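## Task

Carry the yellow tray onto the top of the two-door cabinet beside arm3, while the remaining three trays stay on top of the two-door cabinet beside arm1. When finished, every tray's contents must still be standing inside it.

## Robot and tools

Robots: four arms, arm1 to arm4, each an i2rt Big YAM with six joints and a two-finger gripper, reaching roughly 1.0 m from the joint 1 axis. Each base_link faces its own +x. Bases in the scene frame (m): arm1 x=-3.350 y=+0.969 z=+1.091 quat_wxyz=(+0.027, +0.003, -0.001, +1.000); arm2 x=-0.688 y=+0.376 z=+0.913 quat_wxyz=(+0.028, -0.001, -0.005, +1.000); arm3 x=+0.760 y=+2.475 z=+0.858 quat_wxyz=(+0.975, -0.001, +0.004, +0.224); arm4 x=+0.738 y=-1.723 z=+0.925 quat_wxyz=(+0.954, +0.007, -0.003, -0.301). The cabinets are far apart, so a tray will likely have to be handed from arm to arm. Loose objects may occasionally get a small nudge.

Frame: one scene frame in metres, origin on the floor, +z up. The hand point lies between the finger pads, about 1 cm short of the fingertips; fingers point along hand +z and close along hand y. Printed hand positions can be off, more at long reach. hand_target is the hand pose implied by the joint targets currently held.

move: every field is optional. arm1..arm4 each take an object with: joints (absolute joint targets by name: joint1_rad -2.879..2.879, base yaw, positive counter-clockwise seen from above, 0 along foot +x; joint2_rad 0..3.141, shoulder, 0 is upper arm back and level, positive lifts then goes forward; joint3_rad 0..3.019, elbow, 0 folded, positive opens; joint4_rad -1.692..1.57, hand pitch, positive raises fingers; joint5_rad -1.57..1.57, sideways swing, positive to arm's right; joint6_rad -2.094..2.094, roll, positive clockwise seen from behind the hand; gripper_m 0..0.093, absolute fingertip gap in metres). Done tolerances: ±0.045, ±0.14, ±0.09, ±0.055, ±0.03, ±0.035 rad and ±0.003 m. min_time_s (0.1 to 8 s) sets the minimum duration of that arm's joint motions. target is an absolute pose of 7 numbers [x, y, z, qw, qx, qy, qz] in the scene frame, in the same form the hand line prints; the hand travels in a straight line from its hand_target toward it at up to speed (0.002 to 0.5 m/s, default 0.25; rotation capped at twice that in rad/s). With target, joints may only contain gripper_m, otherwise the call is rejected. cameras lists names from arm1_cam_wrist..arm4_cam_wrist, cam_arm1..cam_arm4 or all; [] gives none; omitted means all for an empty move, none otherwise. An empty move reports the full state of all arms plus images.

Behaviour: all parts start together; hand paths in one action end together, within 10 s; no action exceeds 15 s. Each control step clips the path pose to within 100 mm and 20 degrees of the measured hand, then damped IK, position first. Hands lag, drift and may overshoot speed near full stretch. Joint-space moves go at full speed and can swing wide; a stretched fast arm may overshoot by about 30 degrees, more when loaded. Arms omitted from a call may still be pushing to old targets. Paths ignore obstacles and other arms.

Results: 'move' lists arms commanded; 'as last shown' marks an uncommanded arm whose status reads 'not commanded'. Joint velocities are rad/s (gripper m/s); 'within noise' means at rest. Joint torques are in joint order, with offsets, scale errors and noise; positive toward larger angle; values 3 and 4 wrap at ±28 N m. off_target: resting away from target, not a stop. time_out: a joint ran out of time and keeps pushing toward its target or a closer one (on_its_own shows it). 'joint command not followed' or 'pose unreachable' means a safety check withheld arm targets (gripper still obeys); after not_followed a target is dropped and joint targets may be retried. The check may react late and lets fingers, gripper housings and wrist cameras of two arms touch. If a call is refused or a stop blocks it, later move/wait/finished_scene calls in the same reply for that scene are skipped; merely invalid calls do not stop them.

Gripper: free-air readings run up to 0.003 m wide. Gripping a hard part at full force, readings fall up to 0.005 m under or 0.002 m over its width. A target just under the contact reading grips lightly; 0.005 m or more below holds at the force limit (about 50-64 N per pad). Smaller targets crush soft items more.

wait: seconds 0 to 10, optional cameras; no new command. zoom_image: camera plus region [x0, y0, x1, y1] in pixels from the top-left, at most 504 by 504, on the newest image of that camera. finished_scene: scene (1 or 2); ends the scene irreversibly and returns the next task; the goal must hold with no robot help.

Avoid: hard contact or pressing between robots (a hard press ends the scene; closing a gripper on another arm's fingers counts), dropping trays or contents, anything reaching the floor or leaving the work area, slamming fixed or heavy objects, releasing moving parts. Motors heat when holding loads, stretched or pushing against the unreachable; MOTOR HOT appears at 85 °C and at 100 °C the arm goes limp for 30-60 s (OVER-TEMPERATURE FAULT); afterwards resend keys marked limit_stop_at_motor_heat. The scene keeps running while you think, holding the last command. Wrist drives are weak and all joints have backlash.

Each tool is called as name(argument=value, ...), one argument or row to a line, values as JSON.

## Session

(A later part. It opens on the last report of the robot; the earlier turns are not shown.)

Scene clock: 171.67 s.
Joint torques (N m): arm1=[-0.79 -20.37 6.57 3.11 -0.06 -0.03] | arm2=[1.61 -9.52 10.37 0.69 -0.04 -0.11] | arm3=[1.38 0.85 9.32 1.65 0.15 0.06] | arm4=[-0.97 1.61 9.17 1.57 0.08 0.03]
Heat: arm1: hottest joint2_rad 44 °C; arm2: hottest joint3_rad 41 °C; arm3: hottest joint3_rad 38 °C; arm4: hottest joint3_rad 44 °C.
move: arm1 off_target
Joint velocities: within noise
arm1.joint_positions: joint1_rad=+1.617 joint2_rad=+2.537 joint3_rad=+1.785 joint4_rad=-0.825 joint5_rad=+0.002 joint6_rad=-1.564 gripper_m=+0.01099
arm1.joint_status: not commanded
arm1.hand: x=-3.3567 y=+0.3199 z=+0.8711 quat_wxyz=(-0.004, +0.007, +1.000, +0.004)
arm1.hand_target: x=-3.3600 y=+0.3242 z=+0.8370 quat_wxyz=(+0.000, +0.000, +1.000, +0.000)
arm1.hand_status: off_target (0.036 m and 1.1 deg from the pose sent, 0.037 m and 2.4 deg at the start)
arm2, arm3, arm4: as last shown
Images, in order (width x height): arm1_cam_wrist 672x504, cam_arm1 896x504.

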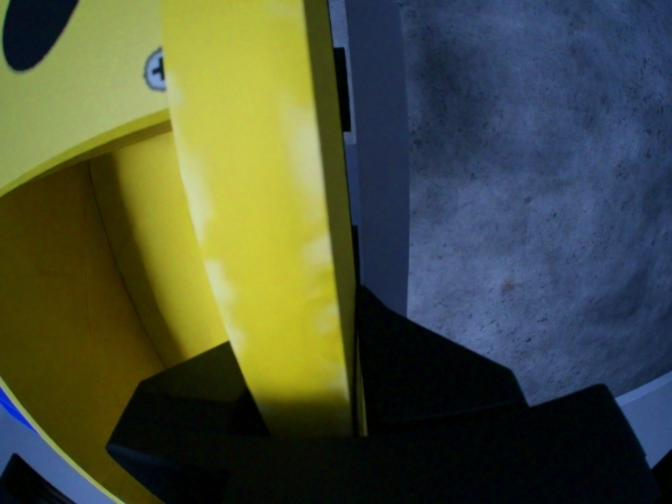

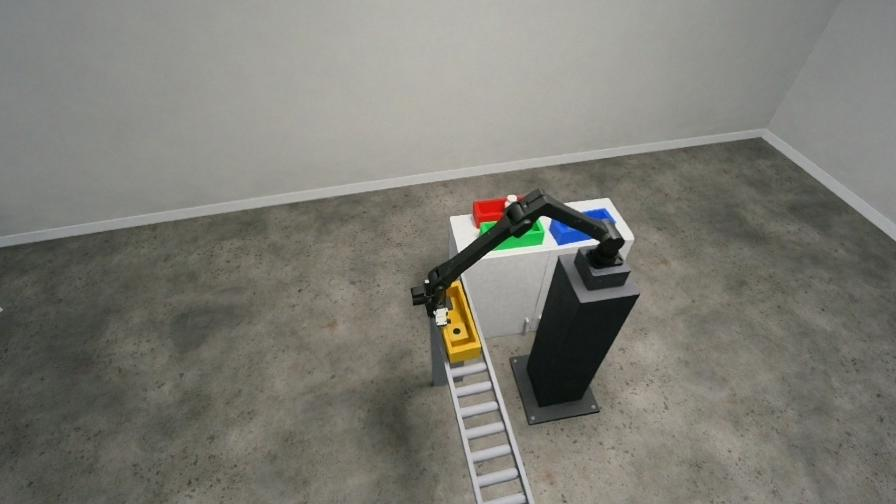

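move(
  arm1={"joints": {"gripper_m": 0.045}},
)

move(
  arm1={"target": [-3.36, 0.322, 1.05, 0, 0, 1, 0], "speed": 0.4},
  cameras=["cam_arm1"],
)

wait(
  seconds=3,
  cameras=["cam_arm2", "cam_arm1"],
)

Scene clock: 178.90 s.
Joint torques (N m): arm1=[-0.97 -21.07 6.63 1.28 0.05 0] | arm2=[1.85 -9.11 10.44 0.21 0 -0.07] | arm3=[1.44 0.91 9.32 1.66 0.15 0.06] | arm4=[-1.2 1.49 9.24 1.52 0.09 0]
Heat: arm1: hottest joint2_rad 43 °C; arm2: hottest joint3_rad 41 °C; arm3: hottest joint3_rad 38 °C; arm4: hottest joint3_rad 44 °C.
move: arm1 done
Joint velocities: within noise
arm1.joint_positions: joint1_rad=+1.618 joint2_rad=+2.545 joint3_rad=+1.784 joint4_rad=-0.778 joint5_rad=-0.001 joint6_rad=-1.568 gripper_m=+0.04486
arm1.joint_status: all done
arm1.hand: x=-3.3553 y=+0.3113 z=+0.8662 quat_wxyz=(-0.002, +0.004, +1.000, -0.015)
arm1.hand_target: x=-3.3598 y=+0.3242 z=+0.8368 quat_wxyz=(+0.000, +0.000, +1.000, +0.000)
arm1.hand_status: not commanded
arm2, arm3, arm4: as last shown
pictures: none

Scene clock: 180.47 s.
Joint torques (N m): arm1=[-1.03 -22.18 9.68 0.29 0.11 0.02] | arm2=[1.67 -9.35 10.36 0.44 -0.04 -0.13] | arm3=[1.38 0.85 9.31 1.63 0.16 0.07] | arm4=[-1.08 1.49 9.25 1.47 0.1 0.01]
Heat: arm1: hottest joint2_rad 43 °C; arm2: hottest joint3_rad 41 °C; arm3: hottest joint3_rad 38 °C; arm4: hottest joint3_rad 44 °C.
move: arm1 done
Joint velocities: within noise
arm1.joint_positions: joint1_rad=+1.618 joint2_rad=+2.220 joint3_rad=+1.725 joint4_rad=-1.071 joint5_rad=-0.004 joint6_rad=-1.572 gripper_m=+0.04496
arm1.joint_status: not commanded
arm1.hand: x=-3.3536 y=+0.3265 z=+1.0520 quat_wxyz=(-0.001, +0.003, +1.000, -0.002)
arm1.hand_target: x=-3.3599 y=+0.3222 z=+1.0501 quat_wxyz=(+0.000, +0.000, +1.000, +0.000)
arm1.hand_status: done (0.008 m and 0.4 deg from the pose sent, 0.184 m and 1.8 deg at the start; pose on its path clipped on 6 of 47 steps)
arm2, arm3, arm4: as last shown
Images, in order (width x height): cam_arm1 896x504.

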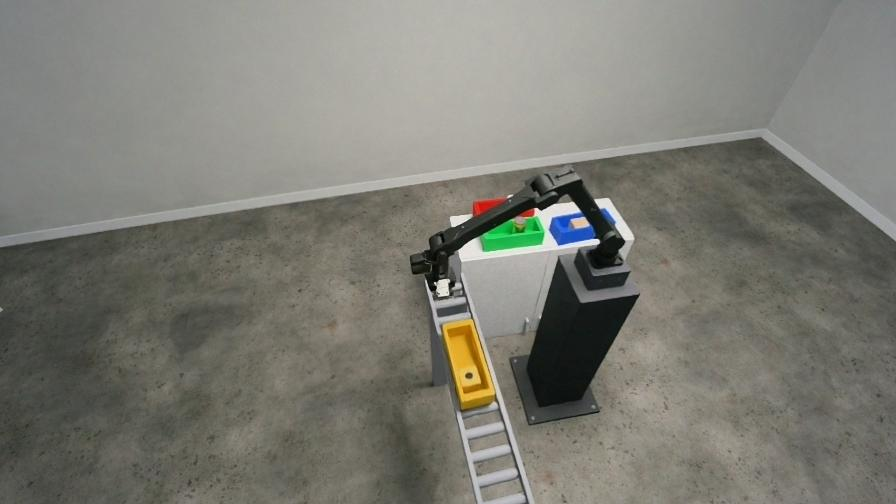

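Scene clock: 183.47 s.
Joint torques (N m): arm1=[-1.08 -22.18 9.65 0.2 0.12 0.02] | arm2=[1.55 -9.05 10.59 0.58 -0.08 -0.08] | arm3=[1.44 0.97 9.33 1.62 0.15 0.06] | arm4=[-0.97 1.26 9.21 1.61 0.07 -0.01]
Heat: arm1: hottest joint2_rad 43 °C; arm2: hottest joint3_rad 41 °C; arm3: hottest joint3_rad 38 °C; arm4: hottest joint3_rad 44 °C.
Joint velocities: within noise
arm1.joint_positions: joint1_rad=+1.618 joint2_rad=+2.220 joint3_rad=+1.725 joint4_rad=-1.071 joint5_rad=-0.004 joint6_rad=-1.572 gripper_m=+0.04496
arm1.joint_status: not commanded
arm1.hand: x=-3.3536 y=+0.3265 z=+1.0520 quat_wxyz=(-0.001, +0.003, +1.000, -0.002)
arm1.hand_target: x=-3.3599 y=+0.3222 z=+1.0501 quat_wxyz=(+0.000, +0.000, +1.000, +0.000)
arm1.hand_status: done (0.008 m and 0.4 deg from the pose sent, 0.184 m and 1.8 deg at the start; pose on its path clipped on 6 of 47 steps)
arm2.joint_positions: joint1_rad=-0.164 joint2_rad=+1.306 joint3_rad=+1.202 joint4_rad=-1.505 joint5_rad=-0.005 joint6_rad=-0.196 gripper_m=+0.09396
arm2.joint_status: not commanded
arm2.hand: x=-1.0388 y=+0.4516 z=+1.1399 quat_wxyz=(+0.002, +1.000, -0.012, +0.019)
arm2.hand_target: x=-1.0496 y=+0.4500 z=+1.1500 quat_wxyz=(+0.000, +1.000, +0.000, +0.000)
arm2.hand_status: not commanded
arm3.joint_positions: joint1_rad=-0.424 joint2_rad=+0.641 joint3_rad=+1.397 joint4_rad=-1.400 joint5_rad=+0.227 joint6_rad=+0.733 gripper_m=+0.09396
arm3.joint_status: not commanded
arm3.hand: x=+0.9971 y=+2.4438 z=+1.3841 quat_wxyz=(-0.448, -0.354, -0.818, -0.068)
arm3.hand_target: x=+0.9952 y=+2.4438 z=+1.3974 quat_wxyz=(-0.460, -0.353, -0.811, -0.074)
arm3.hand_status: not commanded
arm4.joint_positions: joint1_rad=-0.674 joint2_rad=+0.598 joint3_rad=+1.422 joint4_rad=-1.373 joint5_rad=+0.009 joint6_rad=+0.589 gripper_m=+0.09396
arm4.joint_status: not commanded
arm4.hand: x=+0.7921 y=-1.9387 z=+1.4740 quat_wxyz=(-0.457, -0.708, -0.513, +0.164)
arm4.hand_target: x=+0.7912 y=-1.9359 z=+1.4845 quat_wxyz=(-0.467, -0.703, -0.510, +0.168)
arm4.hand_status: not commanded
wait: 3.00 s; at rest by 0.27 s
pictures: cam_arm1, cam_arm2
Images, in order (width x height): cam_arm1 896x504, cam_arm2 896x504.

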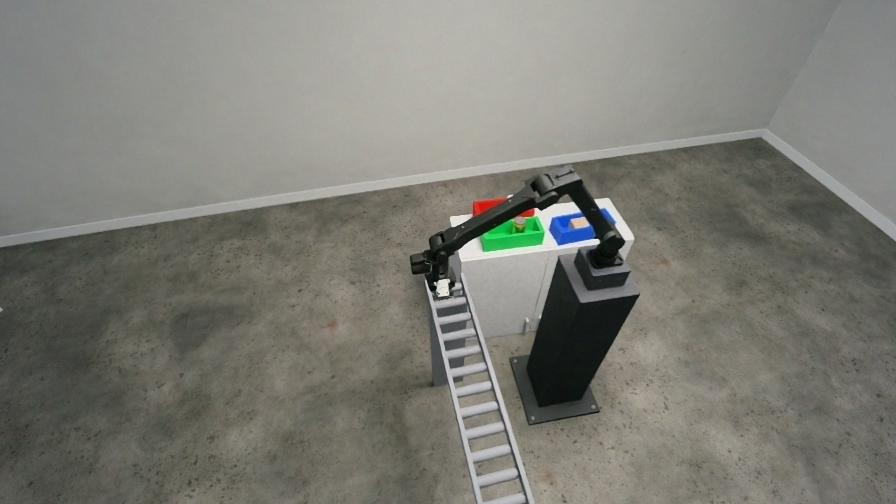

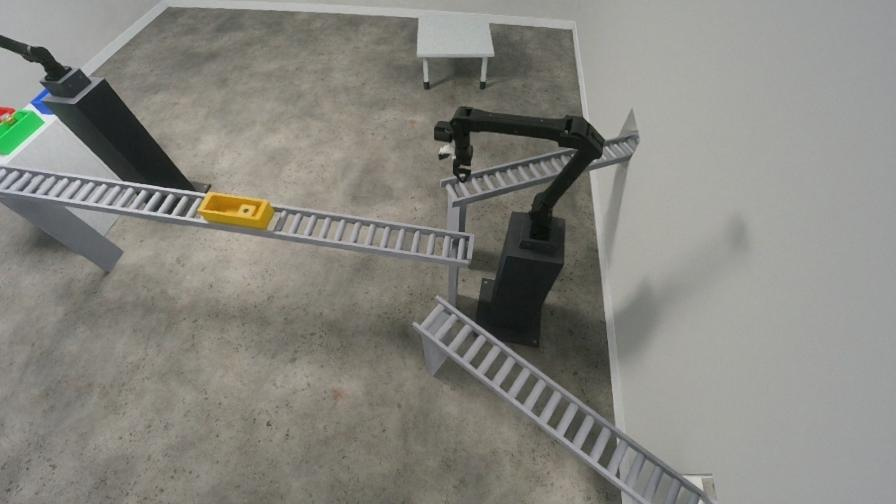

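move(
  arm2={"target": [-1.157, 0.34, 0.93, 0, 1, 0.02, 0], "speed": 0.3, "joints": {"gripper_m": 0.06}},
  arm1={"joints": {"joint2_rad": 1.0}, "min_time_s": 3},
  cameras=["arm2_cam_wrist", "cam_arm2"],
)

Scene clock: 203.23 s.
Joint torques (N m): arm1=[-0.67 -4.54 10.09 1.8 0.13 0.09] | arm2=[1.96 -13.22 9.61 0.66 0.08 0.2] | arm3=[1.44 0.85 9.32 1.65 0.15 0.07] | arm4=[-1.08 1.55 9.31 1.58 0.1 0.02]
Heat: arm1: hottest joint2_rad 41 °C; arm2: hottest joint3_rad 41 °C; arm3: hottest joint3_rad 38 °C; arm4: hottest joint3_rad 45 °C.
move: arm1 done; arm2 off_target
Joint velocities: within noise
arm1.joint_positions: joint1_rad=+1.618 joint2_rad=+0.996 joint3_rad=+1.725 joint4_rad=-1.071 joint5_rad=-0.004 joint6_rad=-1.572 gripper_m=+0.04496
arm1.joint_status: all done
arm1.hand: x=-3.3478 y=+0.5764 z=+1.7475 quat_wxyz=(-0.003, -0.001, +0.817, -0.576)
arm1.hand_target: x=-3.3514 y=+0.5786 z=+1.7548 quat_wxyz=(-0.010, -0.004, +0.815, -0.579)
arm1.hand_status: not commanded
arm2.joint_positions: joint1_rad=+0.124 joint2_rad=+1.757 joint3_rad=+1.094 joint4_rad=-0.955 joint5_rad=-0.009 joint6_rad=+0.019 gripper_m=+0.06014
arm2.joint_status: all done
arm2.hand: x=-1.1351 y=+0.3439 z=+0.9197 quat_wxyz=(-0.001, +0.999, +0.025, +0.025)
arm2.hand_target: x=-1.1563 y=+0.3400 z=+0.9307 quat_wxyz=(+0.000, +1.000, +0.020, +0.000)
arm2.hand_status: off_target (0.025 m and 2.9 deg from the pose sent, 0.265 m and 4.2 deg at the start)
arm3, arm4: as last shown
Images, in order (width x height): arm2_cam_wrist 672x504, cam_arm2 896x504.

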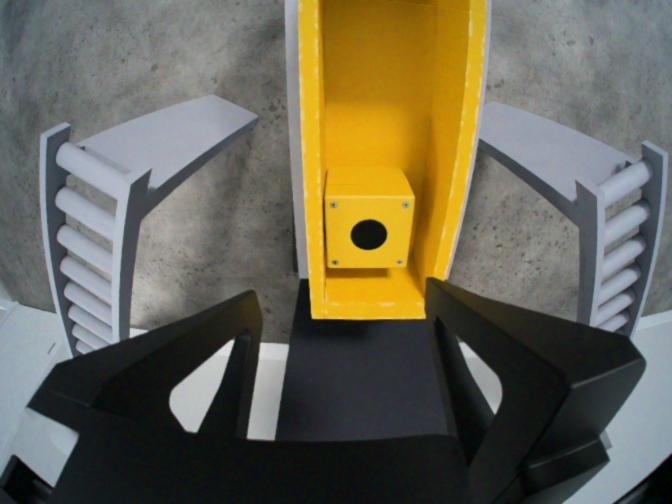

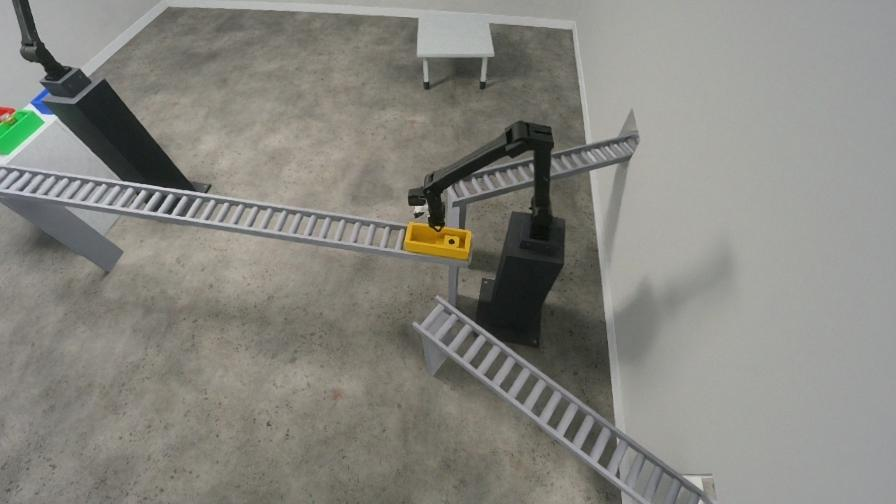

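move(
  arm2={"target": [-1.175, 0.318, 0.82, 0, 0.9994, 0.035, 0], "speed": 0.25},
  cameras=["arm2_cam_wrist"],
)

Scene clock: 237.50 s.
Joint torques (N m): arm1=[-0.97 -4.6 10.07 1.81 0.14 0.08] | arm2=[1.32 -15.74 7.68 0.61 0.13 0.18] | arm3=[1.44 0.91 9.36 1.63 0.15 0.07] | arm4=[-1.08 1.67 9.21 1.61 0.09 0.02]
Heat: arm1: hottest joint2_rad 37 °C; arm2: hottest joint3_rad 39 °C; arm3: hottest joint3_rad 39 °C; arm4: hottest joint3_rad 45 °C.
move: arm2 off_target
Joint velocities: within noise
arm1, arm3, arm4: as last shown
arm2.joint_positions: joint1_rad=+0.169 joint2_rad=+1.997 joint3_rad=+1.106 joint4_rad=-0.717 joint5_rad=-0.009 joint6_rad=+0.033 gripper_m=+0.06014
arm2.joint_status: not commanded
arm2.hand: x=-1.1561 y=+0.3224 z=+0.8145 quat_wxyz=(-0.001, +0.999, +0.040, +0.020)
arm2.hand_target: x=-1.1745 y=+0.3180 z=+0.8205 quat_wxyz=(+0.000, +0.999, +0.035, +0.000)
arm2.hand_status: off_target (0.020 m and 2.3 deg from the pose sent, 0.111 m and 3.1 deg at the start)
Images, in order (width x height): arm2_cam_wrist 672x504.

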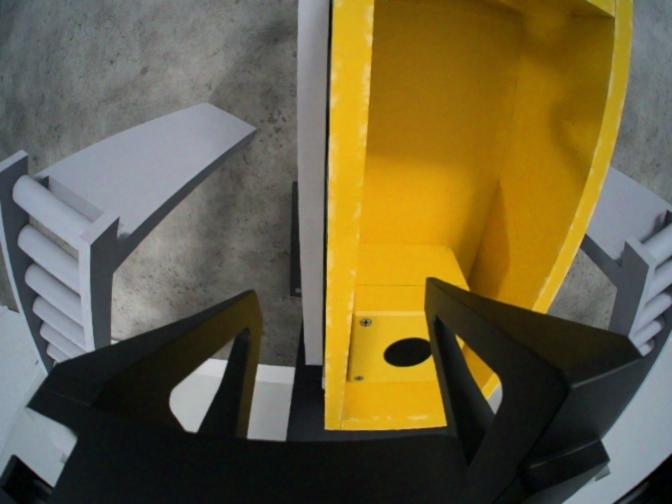

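move(
  arm2={"target": [-1.137, 0.317, 0.735, 0, 0.9996, 0.026, 0], "speed": 0.25},
  cameras=["arm2_cam_wrist"],
)

Scene clock: 248.90 s.
Joint torques (N m): arm1=[-0.97 -4.54 10 1.78 0.14 0.09] | arm2=[1.26 -14.92 4.51 0.79 0.09 0.23] | arm3=[1.38 0.85 9.32 1.63 0.16 0.07] | arm4=[-0.97 1.67 9.26 1.5 0.08 0.01]
Heat: arm1: hottest joint2_rad 36 °C; arm2: hottest joint3_rad 38 °C; arm3: hottest joint3_rad 39 °C; arm4: hottest joint3_rad 45 °C.
move: arm2 done
Joint velocities: within noise
arm1, arm3, arm4: as last shown
arm2.joint_positions: joint1_rad=+0.178 joint2_rad=+2.134 joint3_rad=+1.020 joint4_rad=-0.470 joint5_rad=-0.009 joint6_rad=+0.065 gripper_m=+0.06013
arm2.joint_status: not commanded
arm2.hand: x=-1.1311 y=+0.3218 z=+0.7359 quat_wxyz=(-0.001, +1.000, +0.029, +0.008)
arm2.hand_target: x=-1.1369 y=+0.3170 z=+0.7351 quat_wxyz=(+0.000, +1.000, +0.026, +0.000)
arm2.hand_status: done (0.008 m and 1.0 deg from the pose sent, 0.082 m and 2.8 deg at the start)
Images, in order (width x height): arm2_cam_wrist 672x504.

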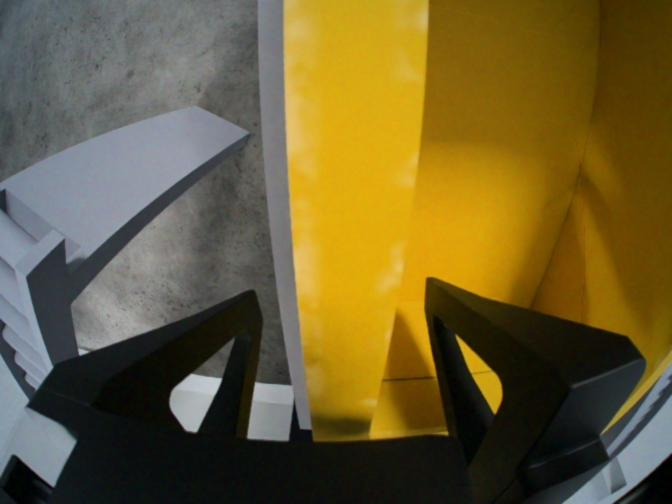

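move(
  arm2={"joints": {"gripper_m": 0.003}},
)

move(
  arm2={"target": [-1.13, 0.33, 0.97, 0, 0.9996, 0.026, 0], "speed": 0.3},
  cameras=["arm2_cam_wrist", "cam_arm2"],
)

Scene clock: 256.77 s.
Joint torques (N m): arm1=[-0.91 -4.6 10.1 1.76 0.14 0.09] | arm2=[2.2 -14.45 4.64 0.55 0.21 -0.09] | arm3=[1.32 0.85 9.32 1.65 0.15 0.07] | arm4=[-1.08 1.61 9.24 1.55 0.11 0.01]
Heat: arm1: hottest joint3_rad 36 °C; arm2: hottest joint3_rad 38 °C; arm3: hottest joint3_rad 39 °C; arm4: hottest joint3_rad 45 °C.
move: arm2 off_target
Joint velocities: within noise
arm1, arm3, arm4: as last shown
arm2.joint_positions: joint1_rad=+0.177 joint2_rad=+2.134 joint3_rad=+1.020 joint4_rad=-0.470 joint5_rad=-0.012 joint6_rad=+0.097 gripper_m=+0.01171
arm2.joint_status: gripper_m off_target (ended at +0.01173, target +0.00300)
arm2.hand: x=-1.1313 y=+0.3217 z=+0.7359 quat_wxyz=(+0.001, +1.000, +0.012, +0.008)
arm2.hand_target: x=-1.1369 y=+0.3169 z=+0.7351 quat_wxyz=(+0.000, +1.000, +0.026, +0.000)
arm2.hand_status: not commanded
pictures: none

Scene clock: 258.50 s.
Joint torques (N m): arm1=[-1.14 -4.72 10.1 1.73 0.14 0.09] | arm2=[0.15 -15.74 10.52 -0.7 0.4 -0.09] | arm3=[1.44 0.97 9.33 1.65 0.15 0.06] | arm4=[-1.14 1.67 9.16 1.61 0.1 0.01]
Heat: arm1: hottest joint3_rad 36 °C; arm2: hottest joint3_rad 38 °C; arm3: hottest joint3_rad 39 °C; arm4: hottest joint3_rad 45 °C.
move: arm2 off_target
Joint velocities: within noise
arm1, arm3, arm4: as last shown
arm2.joint_positions: joint1_rad=+0.165 joint2_rad=+1.675 joint3_rad=+1.039 joint4_rad=-1.004 joint5_rad=-0.014 joint6_rad=+0.060 gripper_m=+0.01170
arm2.joint_status: not commanded
arm2.hand: x=-1.1043 y=+0.3279 z=+0.9381 quat_wxyz=(-0.001, +0.999, +0.024, +0.036)
arm2.hand_target: x=-1.1284 y=+0.3301 z=+0.9700 quat_wxyz=(+0.000, +1.000, +0.026, +0.000)
arm2.hand_status: off_target (0.041 m and 4.1 deg from the pose sent, 0.234 m and 1.8 deg at the start)
Images, in order (width x height): arm2_cam_wrist 672x504, cam_arm2 896x504.

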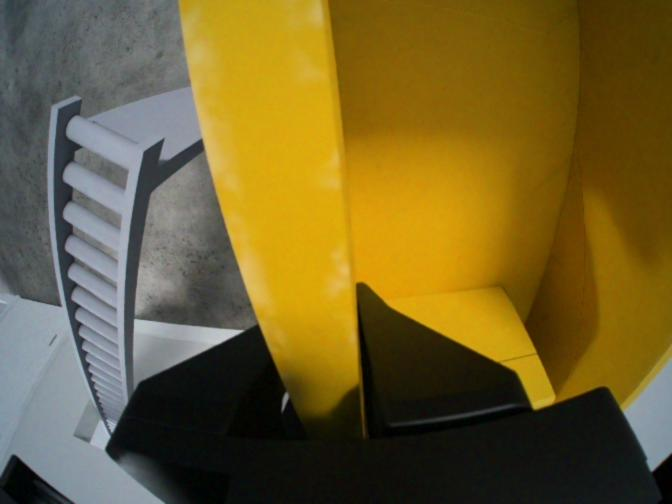

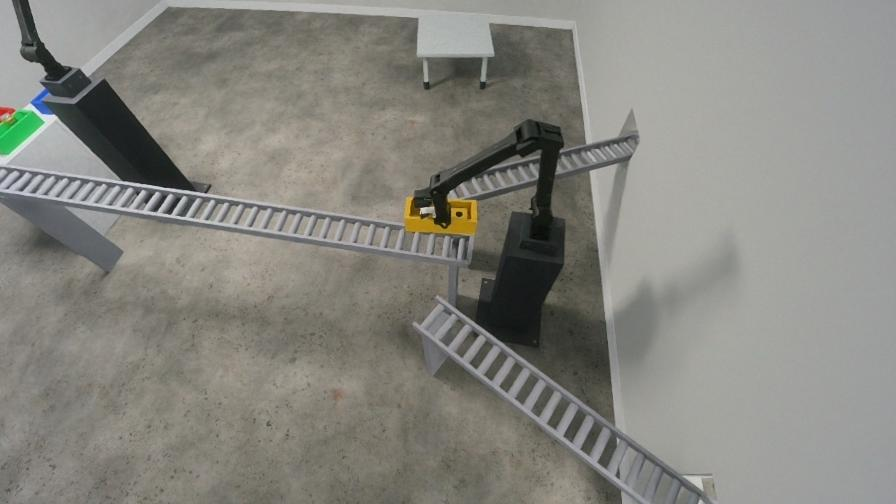

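move(
  arm2={"target": [-1.03, 0.62, 0.98, 0, 0.98, 0.2, 0], "speed": 0.3},
)

move(
  arm2={"target": [-0.945, 0.84, 0.93, 0, 0.9588, 0.284, 0], "speed": 0.25},
  cameras=["arm2_cam_wrist", "cam_arm2", "cam_arm3"],
)

zoom_image(
  camera="cam_arm2",
  region=[420, 120, 580, 240],
)

Scene clock: 279.40 s.
Joint torques (N m): arm1=[-0.79 -4.84 10.09 1.76 0.15 0.07] | arm2=[0.44 -11.75 11.6 -0.39 0.08 -0.09] | arm3=[1.38 0.79 9.35 1.63 0.16 0.07] | arm4=[-0.91 1.55 9.25 1.48 0.09 0.02]
Heat: arm1: hottest joint3_rad 36 °C; arm2: hottest joint3_rad 39 °C; arm3: hottest joint3_rad 39 °C; arm4: hottest joint3_rad 45 °C.
move: arm2 off_target
Joint velocities: within noise
arm1, arm3, arm4: as last shown
arm2.joint_positions: joint1_rad=-0.568 joint2_rad=+1.586 joint3_rad=+0.974 joint4_rad=-1.026 joint5_rad=-0.010 joint6_rad=-1.014 gripper_m=+0.01170
arm2.joint_status: not commanded
arm2.hand: x=-1.0070 y=+0.6030 z=+0.9562 quat_wxyz=(+0.024, +0.980, +0.194, +0.021)
arm2.hand_target: x=-1.0287 y=+0.6190 z=+0.9804 quat_wxyz=(+0.000, +0.980, +0.200, +0.000)
arm2.hand_status: off_target (0.037 m and 3.7 deg from the pose sent, 0.304 m and 20.7 deg at the start)
pictures: none

Scene clock: 281.43 s.
Joint torques (N m): arm1=[-0.91 -4.78 10.09 1.74 0.13 0.08] | arm2=[1.61 -17.03 11.21 -0.28 0.05 0] | arm3=[1.49 0.79 9.31 1.65 0.15 0.07] | arm4=[-1.38 1.49 9.22 1.54 0.09 0.02]
Heat: arm1: hottest joint3_rad 36 °C; arm2: hottest joint3_rad 40 °C; arm3: hottest joint3_rad 39 °C; arm4: hottest joint3_rad 45 °C.
move: arm2 off_target
Joint velocities: within noise
arm1, arm3, arm4: as last shown
arm2.joint_positions: joint1_rad=-1.012 joint2_rad=+1.916 joint3_rad=+1.266 joint4_rad=-1.003 joint5_rad=-0.006 joint6_rad=-1.632 gripper_m=+0.01170
arm2.joint_status: not commanded
arm2.hand: x=-0.9289 y=+0.8120 z=+0.9027 quat_wxyz=(+0.036, +0.960, +0.278, +0.008)
arm2.hand_target: x=-0.9440 y=+0.8384 z=+0.9309 quat_wxyz=(+0.000, +0.959, +0.284, +0.000)
arm2.hand_status: off_target (0.042 m and 4.3 deg from the pose sent, 0.246 m and 11.2 deg at the start)
Images, in order (width x height): arm2_cam_wrist 672x504, cam_arm2 896x504, cam_arm3 896x504.

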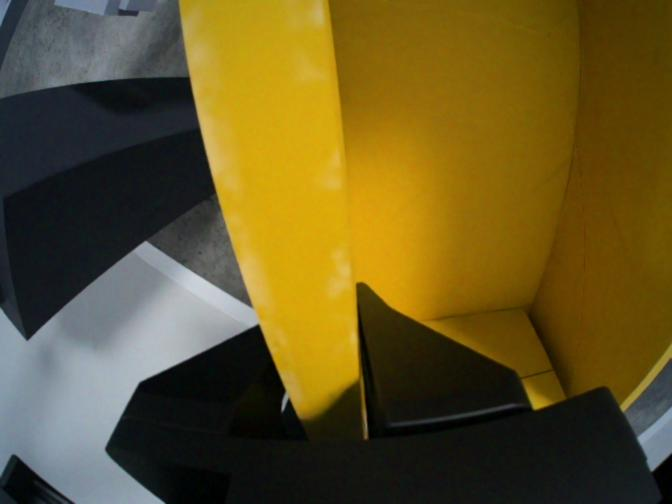

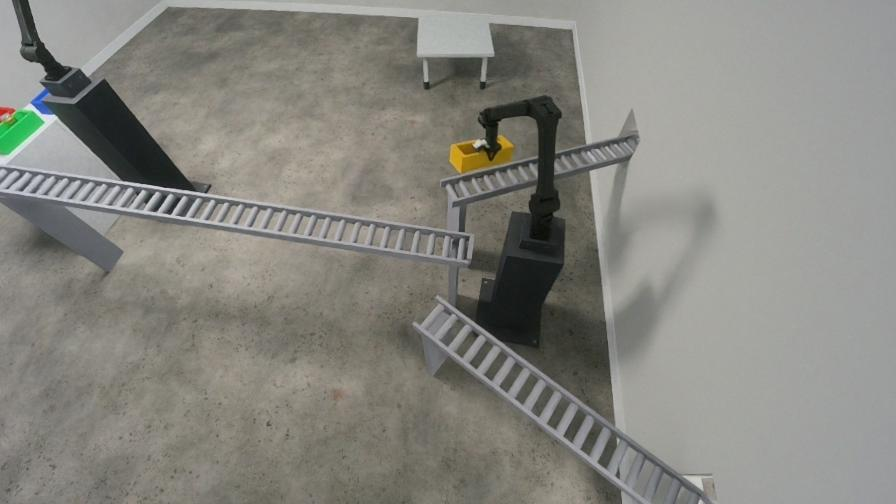

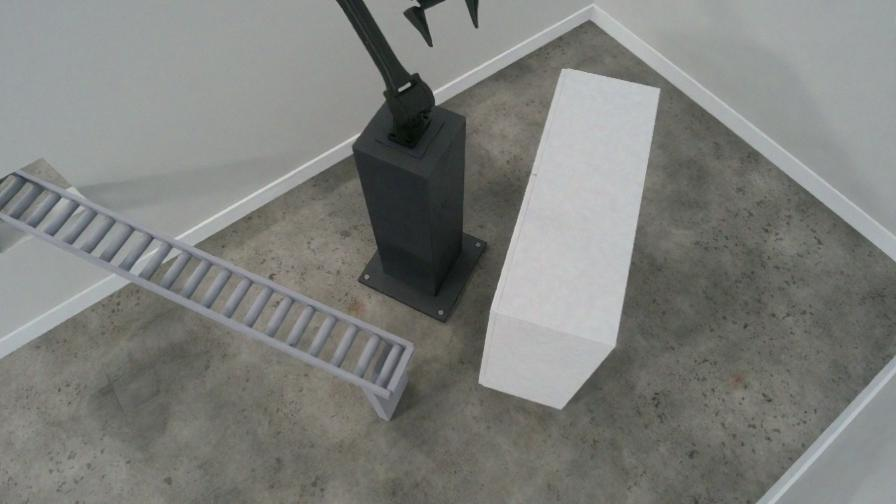

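Scaled by 3.150 from the camera's image (finer frame: 1280x720).

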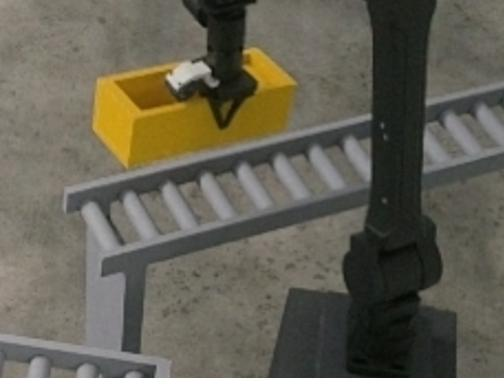

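move(
  arm2={"target": [-0.912, 0.787, 0.85, 0, 0.9613, 0.2756, 0], "speed": 0.2},
  cameras=["arm2_cam_wrist", "cam_arm2"],
)

zoom_image(
  camera="cam_arm2",
  region=[420, 120, 580, 240],
)

Scene clock: 319.63 s.
Joint torques (N m): arm1=[-0.97 -4.6 10.15 1.84 0.15 0.1] | arm2=[0.67 -17.08 6.89 0.57 0.12 0.1] | arm3=[1.38 0.85 9.31 1.65 0.16 0.06] | arm4=[-1.14 1.26 9.2 1.52 0.07 0.03]
Heat: arm1: hottest joint3_rad 36 °C; arm2: hottest joint3_rad 42 °C; arm3: hottest joint3_rad 39 °C; arm4: hottest joint3_rad 45 °C.
move: arm2 off_target
Joint velocities: within noise
arm1: as last shown
arm2.joint_positions: joint1_rad=-1.012 joint2_rad=+1.940 joint3_rad=+1.056 joint4_rad=-0.760 joint5_rad=-0.006 joint6_rad=-1.632 gripper_m=+0.01170
arm2.joint_status: not commanded
arm2.hand: x=-0.9038 y=+0.7671 z=+0.8332 quat_wxyz=(+0.032, +0.960, +0.278, +0.007)
arm2.hand_target: x=-0.9116 y=+0.7865 z=+0.8504 quat_wxyz=(+0.000, +0.961, +0.276, +0.000)
arm2.hand_status: off_target (0.027 m and 3.8 deg from the pose sent, 0.061 m and 4.3 deg at the start)
arm3.joint_positions: joint1_rad=-0.424 joint2_rad=+0.641 joint3_rad=+1.397 joint4_rad=-1.400 joint5_rad=+0.227 joint6_rad=+0.733 gripper_m=+0.09396
arm3.joint_status: not commanded
arm3.hand: x=+0.9971 y=+2.4438 z=+1.3841 quat_wxyz=(-0.448, -0.354, -0.818, -0.068)
arm3.hand_target: x=+0.9952 y=+2.4438 z=+1.3974 quat_wxyz=(-0.460, -0.353, -0.811, -0.074)
arm3.hand_status: not commanded
arm4.joint_positions: joint1_rad=-0.674 joint2_rad=+0.598 joint3_rad=+1.422 joint4_rad=-1.373 joint5_rad=+0.009 joint6_rad=+0.589 gripper_m=+0.09396
arm4.joint_status: not commanded
arm4.hand: x=+0.7921 y=-1.9387 z=+1.4740 quat_wxyz=(-0.457, -0.708, -0.513, +0.164)
arm4.hand_target: x=+0.7912 y=-1.9359 z=+1.4845 quat_wxyz=(-0.467, -0.703, -0.510, +0.168)
arm4.hand_status: not commanded
Images, in order (width x height): arm2_cam_wrist 672x504, cam_arm2 896x504.

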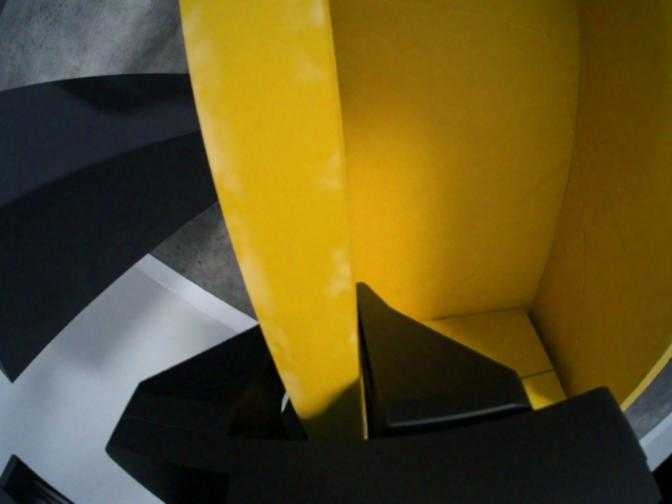

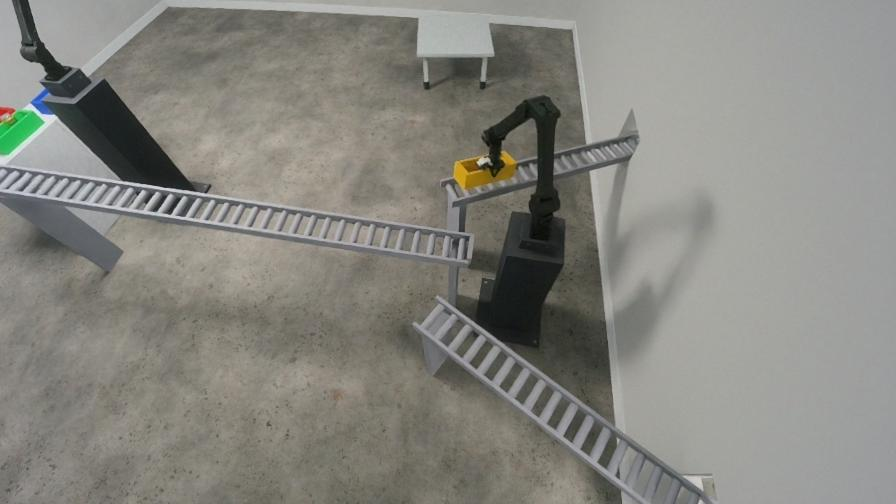

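Scaled by 3.150 from the camera's image (finer frame: 1280x720).

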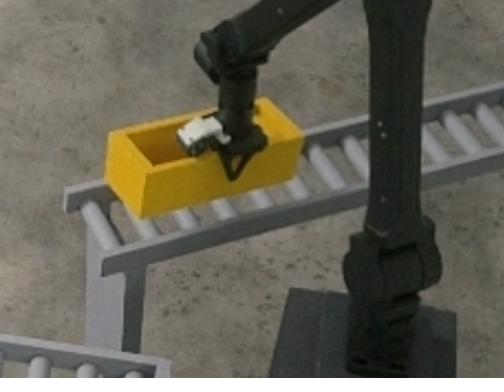

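move(
  arm2={"target":[-0.912,0.787,0.79,0,0.9613,0.2756,0],"speed":0.15},
  cameras=["cam_arm2"],
)

zoom_image(
  camera="cam_arm2",
  region=[420, 120, 580, 240],
)

Scene clock: 357.87 s.
Joint torques (N m): arm1=[-0.79 -4.66 10.04 1.81 0.14 0.07] | arm2=[0.85 -18.32 5.87 0.59 0.04 0.06] | arm3=[1.32 0.91 9.32 1.62 0.15 0.07] | arm4=[-1.14 1.73 9.22 1.63 0.08 0.02]
Heat: arm1: hottest joint3_rad 37 °C; arm2: hottest joint3_rad 39 °C; arm3: hottest joint3_rad 39 °C; arm4: hottest joint3_rad 46 °C.
move: arm2 off_target
Joint velocities: within noise
arm1.joint_positions: joint1_rad=+1.618 joint2_rad=+0.996 joint3_rad=+1.725 joint4_rad=-1.071 joint5_rad=-0.004 joint6_rad=-1.572 gripper_m=+0.04496
arm1.joint_status: not commanded
arm1.hand: x=-3.3478 y=+0.5764 z=+1.7475 quat_wxyz=(-0.003, -0.001, +0.817, -0.576)
arm1.hand_target: x=-3.3514 y=+0.5786 z=+1.7548 quat_wxyz=(-0.010, -0.004, +0.815, -0.579)
arm1.hand_status: not commanded
arm2.joint_positions: joint1_rad=-1.012 joint2_rad=+2.068 joint3_rad=+1.048 joint4_rad=-0.620 joint5_rad=-0.006 joint6_rad=-1.632 gripper_m=+0.01170
arm2.joint_status: not commanded
arm2.hand: x=-0.9031 y=+0.7666 z=+0.7747 quat_wxyz=(+0.030, +0.960, +0.278, +0.007)
arm2.hand_target: x=-0.9117 y=+0.7867 z=+0.7904 quat_wxyz=(+0.000, +0.961, +0.276, +0.000)
arm2.hand_status: off_target (0.027 m and 3.6 deg from the pose sent, 0.048 m and 3.8 deg at the start)
arm3, arm4: as last shown
Images, in order (width x height): cam_arm2 896x504.

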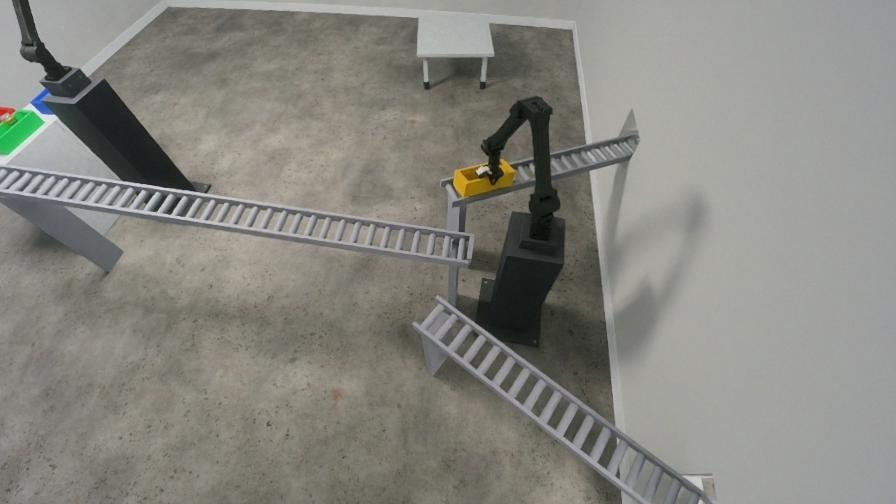

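Scaled by 3.150 from the camera's image (finer frame: 1280x720).

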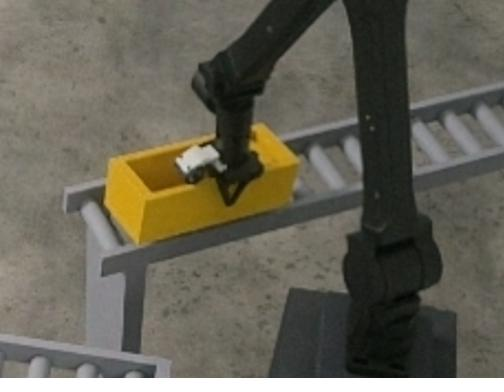

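move(
  arm2={"target":[-0.912,0.787,0.76,0,0.9613,0.2756,0],"speed":0.15},
  cameras=["cam_arm2"],
)

zoom_image(
  camera="cam_arm2",
  region=[420, 120, 580, 240],
)

Scene clock: 368.77 s.
Joint torques (N m): arm1=[-0.79 -4.6 10.06 1.84 0.13 0.09] | arm2=[0.97 -17.85 5.83 0.76 0.02 0.04] | arm3=[1.38 0.85 9.29 1.66 0.15 0.07] | arm4=[-1.26 1.61 9.29 1.55 0.07 0.01]
Heat: arm1: hottest joint3_rad 37 °C; arm2: hottest joint3_rad 38 °C; arm3: hottest joint3_rad 39 °C; arm4: hottest joint3_rad 46 °C.
move: arm2 off_target
Joint velocities: within noise
arm1, arm3, arm4: as last shown
arm2.joint_positions: joint1_rad=-1.012 joint2_rad=+2.128 joint3_rad=+1.048 joint4_rad=-0.557 joint5_rad=-0.005 joint6_rad=-1.632 gripper_m=+0.01170
arm2.joint_status: not commanded
arm2.hand: x=-0.9022 y=+0.7655 z=+0.7482 quat_wxyz=(+0.029, +0.960, +0.278, +0.007)
arm2.hand_target: x=-0.9117 y=+0.7866 z=+0.7606 quat_wxyz=(+0.000, +0.961, +0.276, +0.000)
arm2.hand_status: off_target (0.026 m and 3.4 deg from the pose sent, 0.027 m and 3.6 deg at the start)
Images, in order (width x height): cam_arm2 896x504.

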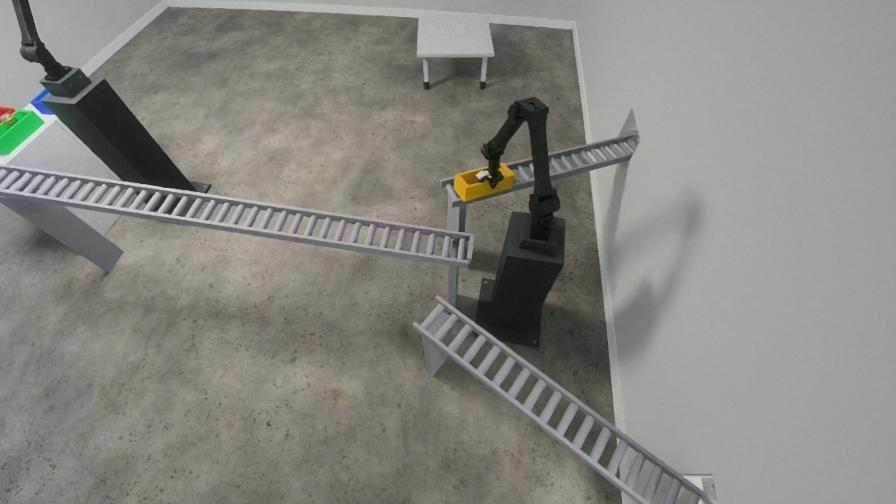

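Scaled by 3.150 from the camera's image (finer frame: 1280x720).

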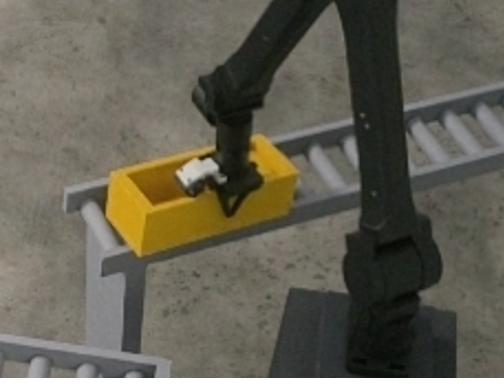

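zoom_image(
  camera="cam_arm2",
  region=[436, 160, 526, 210],
)

Scaled by 5.600 from the camera's image (finer frame: 1280x720).

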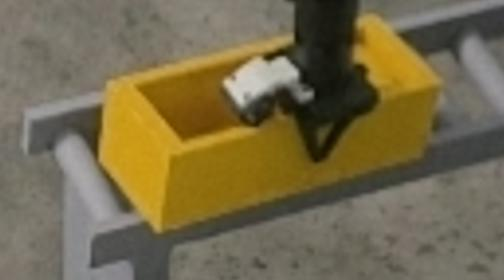

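move(
  arm2={"target":[-0.934,0.824,0.79,0,0.9613,0.2756,0],"speed":0.15},
)

move(
  arm2={"target":[-0.934,0.824,0.755,0,0.9613,0.2756,0],"speed":0.15},
  cameras=["cam_arm2"],
)

zoom_image(
  camera="cam_arm2",
  region=[436, 160, 526, 210],
)

Scene clock: 402.53 s.
Joint torques (N m): arm1=[-0.97 -4.48 10.07 1.74 0.14 0.1] | arm2=[1.03 -18.43 8.16 -0.27 0.11 0.12] | arm3=[1.44 0.85 9.31 1.62 0.15 0.07] | arm4=[-1.08 1.79 9.22 1.54 0.09 0.02]
Heat: arm1: hottest joint3_rad 37 °C; arm2: hottest joint3_rad 36 °C; arm3: hottest joint3_rad 39 °C; arm4: hottest joint3_rad 46 °C.
move: arm2 off_target
Joint velocities: within noise
arm1, arm3, arm4: as last shown
arm2.joint_positions: joint1_rad=-1.012 joint2_rad=+2.128 joint3_rad=+1.165 joint4_rad=-0.669 joint5_rad=-0.007 joint6_rad=-1.632 gripper_m=+0.01170
arm2.joint_status: not commanded
arm2.hand: x=-0.9214 y=+0.7995 z=+0.7716 quat_wxyz=(+0.027, +0.960, +0.278, +0.005)
arm2.hand_target: x=-0.9335 y=+0.8233 z=+0.7907 quat_wxyz=(+0.000, +0.961, +0.276, +0.000)
arm2.hand_status: off_target (0.033 m and 3.1 deg from the pose sent, 0.079 m and 3.4 deg at the start)
pictures: none

Scene clock: 403.53 s.
Joint torques (N m): arm1=[-1.14 -4.78 10.11 1.77 0.14 0.1] | arm2=[0.15 -18.37 7.35 0.54 0.14 0.13] | arm3=[1.44 0.85 9.32 1.65 0.15 0.07] | arm4=[-1.2 1.55 9.25 1.51 0.1 0.01]
Heat: arm1: hottest joint3_rad 37 °C; arm2: hottest joint3_rad 36 °C; arm3: hottest joint3_rad 39 °C; arm4: hottest joint3_rad 46 °C.
move: arm2 off_target
Joint velocities: within noise
arm1, arm3, arm4: as last shown
arm2.joint_positions: joint1_rad=-1.012 joint2_rad=+2.195 joint3_rad=+1.172 joint4_rad=-0.624 joint5_rad=-0.008 joint6_rad=-1.635 gripper_m=+0.01169
arm2.joint_status: not commanded
arm2.hand: x=-0.9199 y=+0.7960 z=+0.7418 quat_wxyz=(+0.034, +0.959, +0.280, +0.006)
arm2.hand_target: x=-0.9335 y=+0.8231 z=+0.7562 quat_wxyz=(+0.000, +0.961, +0.276, +0.000)
arm2.hand_status: off_target (0.034 m and 4.0 deg from the pose sent, 0.032 m and 3.2 deg at the start)
Images, in order (width x height): cam_arm2 896x504.

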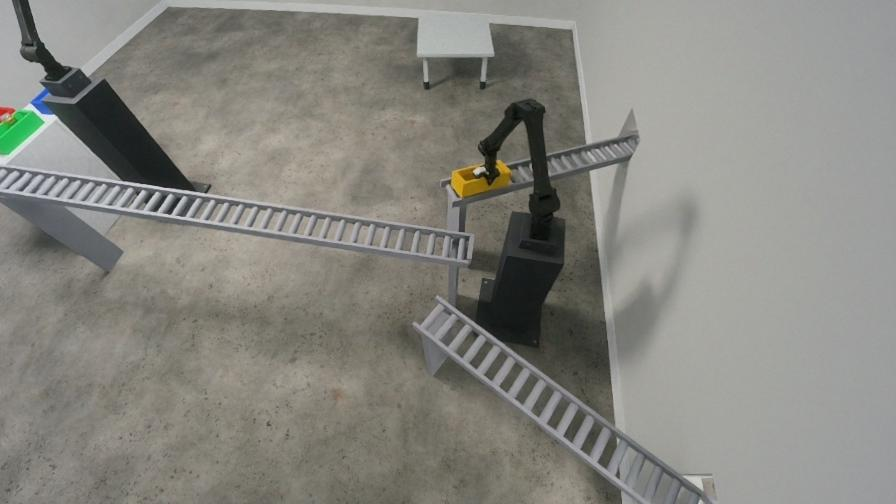

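Scaled by 5.600 from the camera's image (finer frame: 1280x720).

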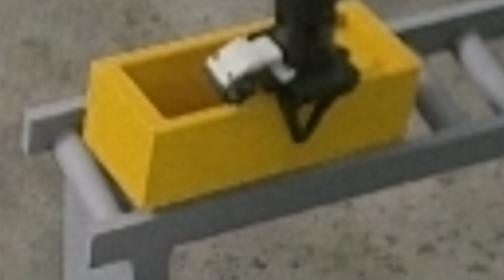

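move(
  arm2={"target":[-0.937,0.829,0.73,0,0.9613,0.2756,0],"speed":0.15},
)

move(
  arm2={"target":[-0.937,0.829,0.71,0,0.9613,0.2756,0],"speed":0.15},
  cameras=["cam_arm2"],
)

zoom_image(
  camera="cam_arm2",
  region=[436, 160, 526, 210],
)

Scene clock: 416.63 s.
Joint torques (N m): arm1=[-0.97 -4.6 10.07 1.77 0.14 0.08] | arm2=[0.38 -15.38 7.34 0.72 0.19 0.12] | arm3=[1.38 0.79 9.31 1.68 0.16 0.07] | arm4=[-1.2 1.49 9.24 1.58 0.1 0.03]
Heat: arm1: hottest joint3_rad 37 °C; arm2: hottest joint3_rad 36 °C; arm3: hottest joint3_rad 40 °C; arm4: hottest joint3_rad 46 °C.
move: arm2 off_target
Joint velocities: within noise
arm1, arm3, arm4: as last shown
arm2.joint_positions: joint1_rad=-1.009 joint2_rad=+2.227 joint3_rad=+1.203 joint4_rad=-0.594 joint5_rad=-0.009 joint6_rad=-1.635 gripper_m=+0.01169
arm2.joint_status: not commanded
arm2.hand: x=-0.9284 y=+0.8087 z=+0.7321 quat_wxyz=(+0.020, +0.959, +0.281, +0.003)
arm2.hand_target: x=-0.9366 y=+0.8285 z=+0.7308 quat_wxyz=(+0.000, +0.961, +0.276, +0.000)
arm2.hand_status: off_target (0.022 m and 2.4 deg from the pose sent, 0.039 m and 3.9 deg at the start)
pictures: none

Scene clock: 417.73 s.
Joint torques (N m): arm1=[-0.97 -4.48 10.09 1.8 0.15 0.09] | arm2=[0.97 -13.98 7.35 1.1 -0.15 -0.23] | arm3=[1.49 0.91 9.32 1.63 0.15 0.07] | arm4=[-1.26 1.2 9.2 1.58 0.09 0]
Heat: arm1: hottest joint3_rad 37 °C; arm2: hottest joint3_rad 36 °C; arm3: hottest joint3_rad 40 °C; arm4: hottest joint3_rad 46 °C.
move: arm2 off_target
Joint velocities: within noise
arm1, arm3, arm4: as last shown
arm2.joint_positions: joint1_rad=-1.014 joint2_rad=+2.251 joint3_rad=+1.211 joint4_rad=-0.566 joint5_rad=-0.001 joint6_rad=-1.607 gripper_m=+0.01169
arm2.joint_status: not commanded
arm2.hand: x=-0.9269 y=+0.8143 z=+0.7221 quat_wxyz=(+0.013, +0.964, +0.266, +0.005)
arm2.hand_target: x=-0.9366 y=+0.8282 z=+0.7109 quat_wxyz=(+0.000, +0.961, +0.276, +0.000)
arm2.hand_status: off_target (0.022 m and 2.0 deg from the pose sent, 0.031 m and 2.4 deg at the start)
Images, in order (width x height): cam_arm2 896x504.

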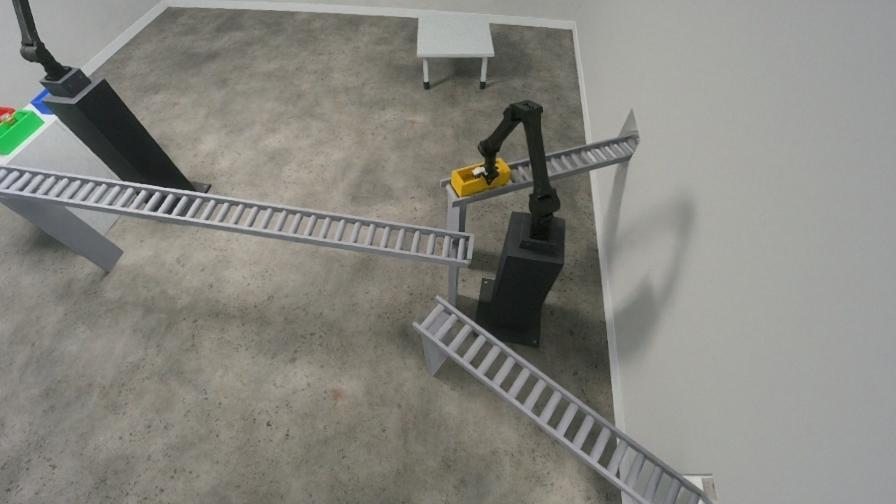

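Scaled by 5.600 from the camera's image (finer frame: 1280x720).

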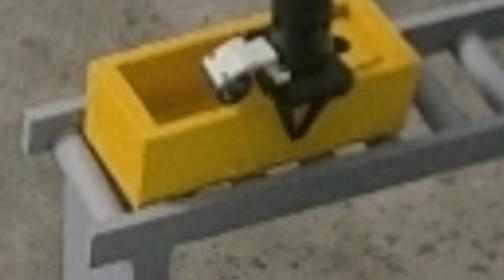

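move(
  arm2={"target":[-0.931,0.819,0.74,0,0.9613,0.2756,0],"speed":0.15},
)

move(
  arm2={"target":[-0.931,0.819,0.695,0,0.9613,0.2756,0],"speed":0.15},
  cameras=["cam_arm2"],
)

zoom_image(
  camera="cam_arm2",
  region=[436, 160, 526, 210],
)

Scene clock: 429.50 s.
Joint torques (N m): arm1=[-1.32 -4.6 10.06 1.74 0.14 0.08] | arm2=[1.38 -19.31 4.25 0.13 -0.21 -0.16] | arm3=[1.38 0.85 9.29 1.65 0.15 0.06] | arm4=[-1.32 1.26 9.25 1.57 0.09 0.02]
Heat: arm1: hottest joint3_rad 37 °C; arm2: hottest joint3_rad 36 °C; arm3: hottest joint3_rad 40 °C; arm4: hottest joint3_rad 46 °C.
move: arm2 off_target
Joint velocities: within noise
arm1, arm3, arm4: as last shown
arm2.joint_positions: joint1_rad=-1.014 joint2_rad=+2.243 joint3_rad=+1.202 joint4_rad=-0.566 joint5_rad=+0.000 joint6_rad=-1.606 gripper_m=+0.01168
arm2.joint_status: not commanded
arm2.hand: x=-0.9254 y=+0.8120 z=+0.7239 quat_wxyz=(+0.013, +0.964, +0.265, +0.006)
arm2.hand_target: x=-0.9309 y=+0.8188 z=+0.7397 quat_wxyz=(+0.000, +0.961, +0.275, +0.000)
arm2.hand_status: off_target (0.018 m and 2.1 deg from the pose sent, 0.019 m and 2.0 deg at the start)
pictures: none

Scene clock: 430.57 s.
Joint torques (N m): arm1=[-1.08 -4.72 10.06 1.83 0.14 0.09] | arm2=[0.73 -11.75 5.79 1.99 -0.19 -0.28] | arm3=[1.38 0.97 9.33 1.66 0.16 0.07] | arm4=[-1.03 1.79 9.29 1.51 0.08 0.01]
Heat: arm1: hottest joint3_rad 37 °C; arm2: hottest joint3_rad 36 °C; arm3: hottest joint3_rad 40 °C; arm4: hottest joint3_rad 46 °C.
move: arm2 off_target
Joint velocities: within noise
arm1: as last shown
arm2.joint_positions: joint1_rad=-1.014 joint2_rad=+2.255 joint3_rad=+1.202 joint4_rad=-0.533 joint5_rad=+0.000 joint6_rad=-1.591 gripper_m=+0.01168
arm2.joint_status: not commanded
arm2.hand: x=-0.9276 y=+0.8159 z=+0.7183 quat_wxyz=(+0.003, +0.966, +0.258, +0.004)
arm2.hand_target: x=-0.9303 y=+0.8179 z=+0.6961 quat_wxyz=(+0.000, +0.961, +0.275, +0.000)
arm2.hand_status: off_target (0.024 m and 2.2 deg from the pose sent, 0.030 m and 2.1 deg at the start)
arm3.joint_positions: joint1_rad=-0.424 joint2_rad=+0.641 joint3_rad=+1.397 joint4_rad=-1.400 joint5_rad=+0.227 joint6_rad=+0.733 gripper_m=+0.09396
arm3.joint_status: not commanded
arm3.hand: x=+0.9971 y=+2.4438 z=+1.3841 quat_wxyz=(-0.448, -0.354, -0.818, -0.068)
arm3.hand_target: x=+0.9952 y=+2.4438 z=+1.3974 quat_wxyz=(-0.460, -0.353, -0.811, -0.074)
arm3.hand_status: not commanded
arm4.joint_positions: joint1_rad=-0.674 joint2_rad=+0.598 joint3_rad=+1.422 joint4_rad=-1.373 joint5_rad=+0.009 joint6_rad=+0.589 gripper_m=+0.09396
arm4.joint_status: not commanded
arm4.hand: x=+0.7921 y=-1.9387 z=+1.4740 quat_wxyz=(-0.457, -0.708, -0.513, +0.164)
arm4.hand_target: x=+0.7912 y=-1.9359 z=+1.4845 quat_wxyz=(-0.467, -0.703, -0.510, +0.168)
arm4.hand_status: not commanded
Images, in order (width x height): cam_arm2 896x504.

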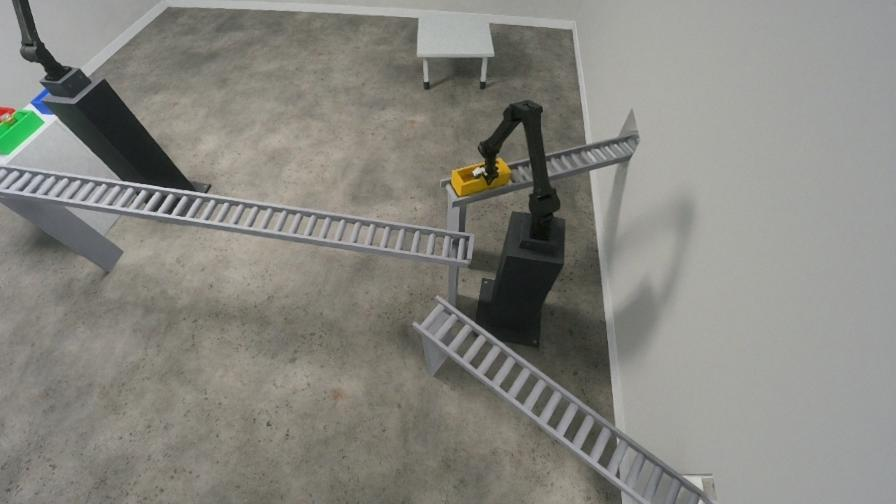

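Scaled by 5.600 from the camera's image (finer frame: 1280x720).

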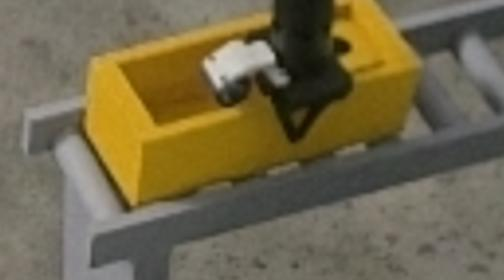

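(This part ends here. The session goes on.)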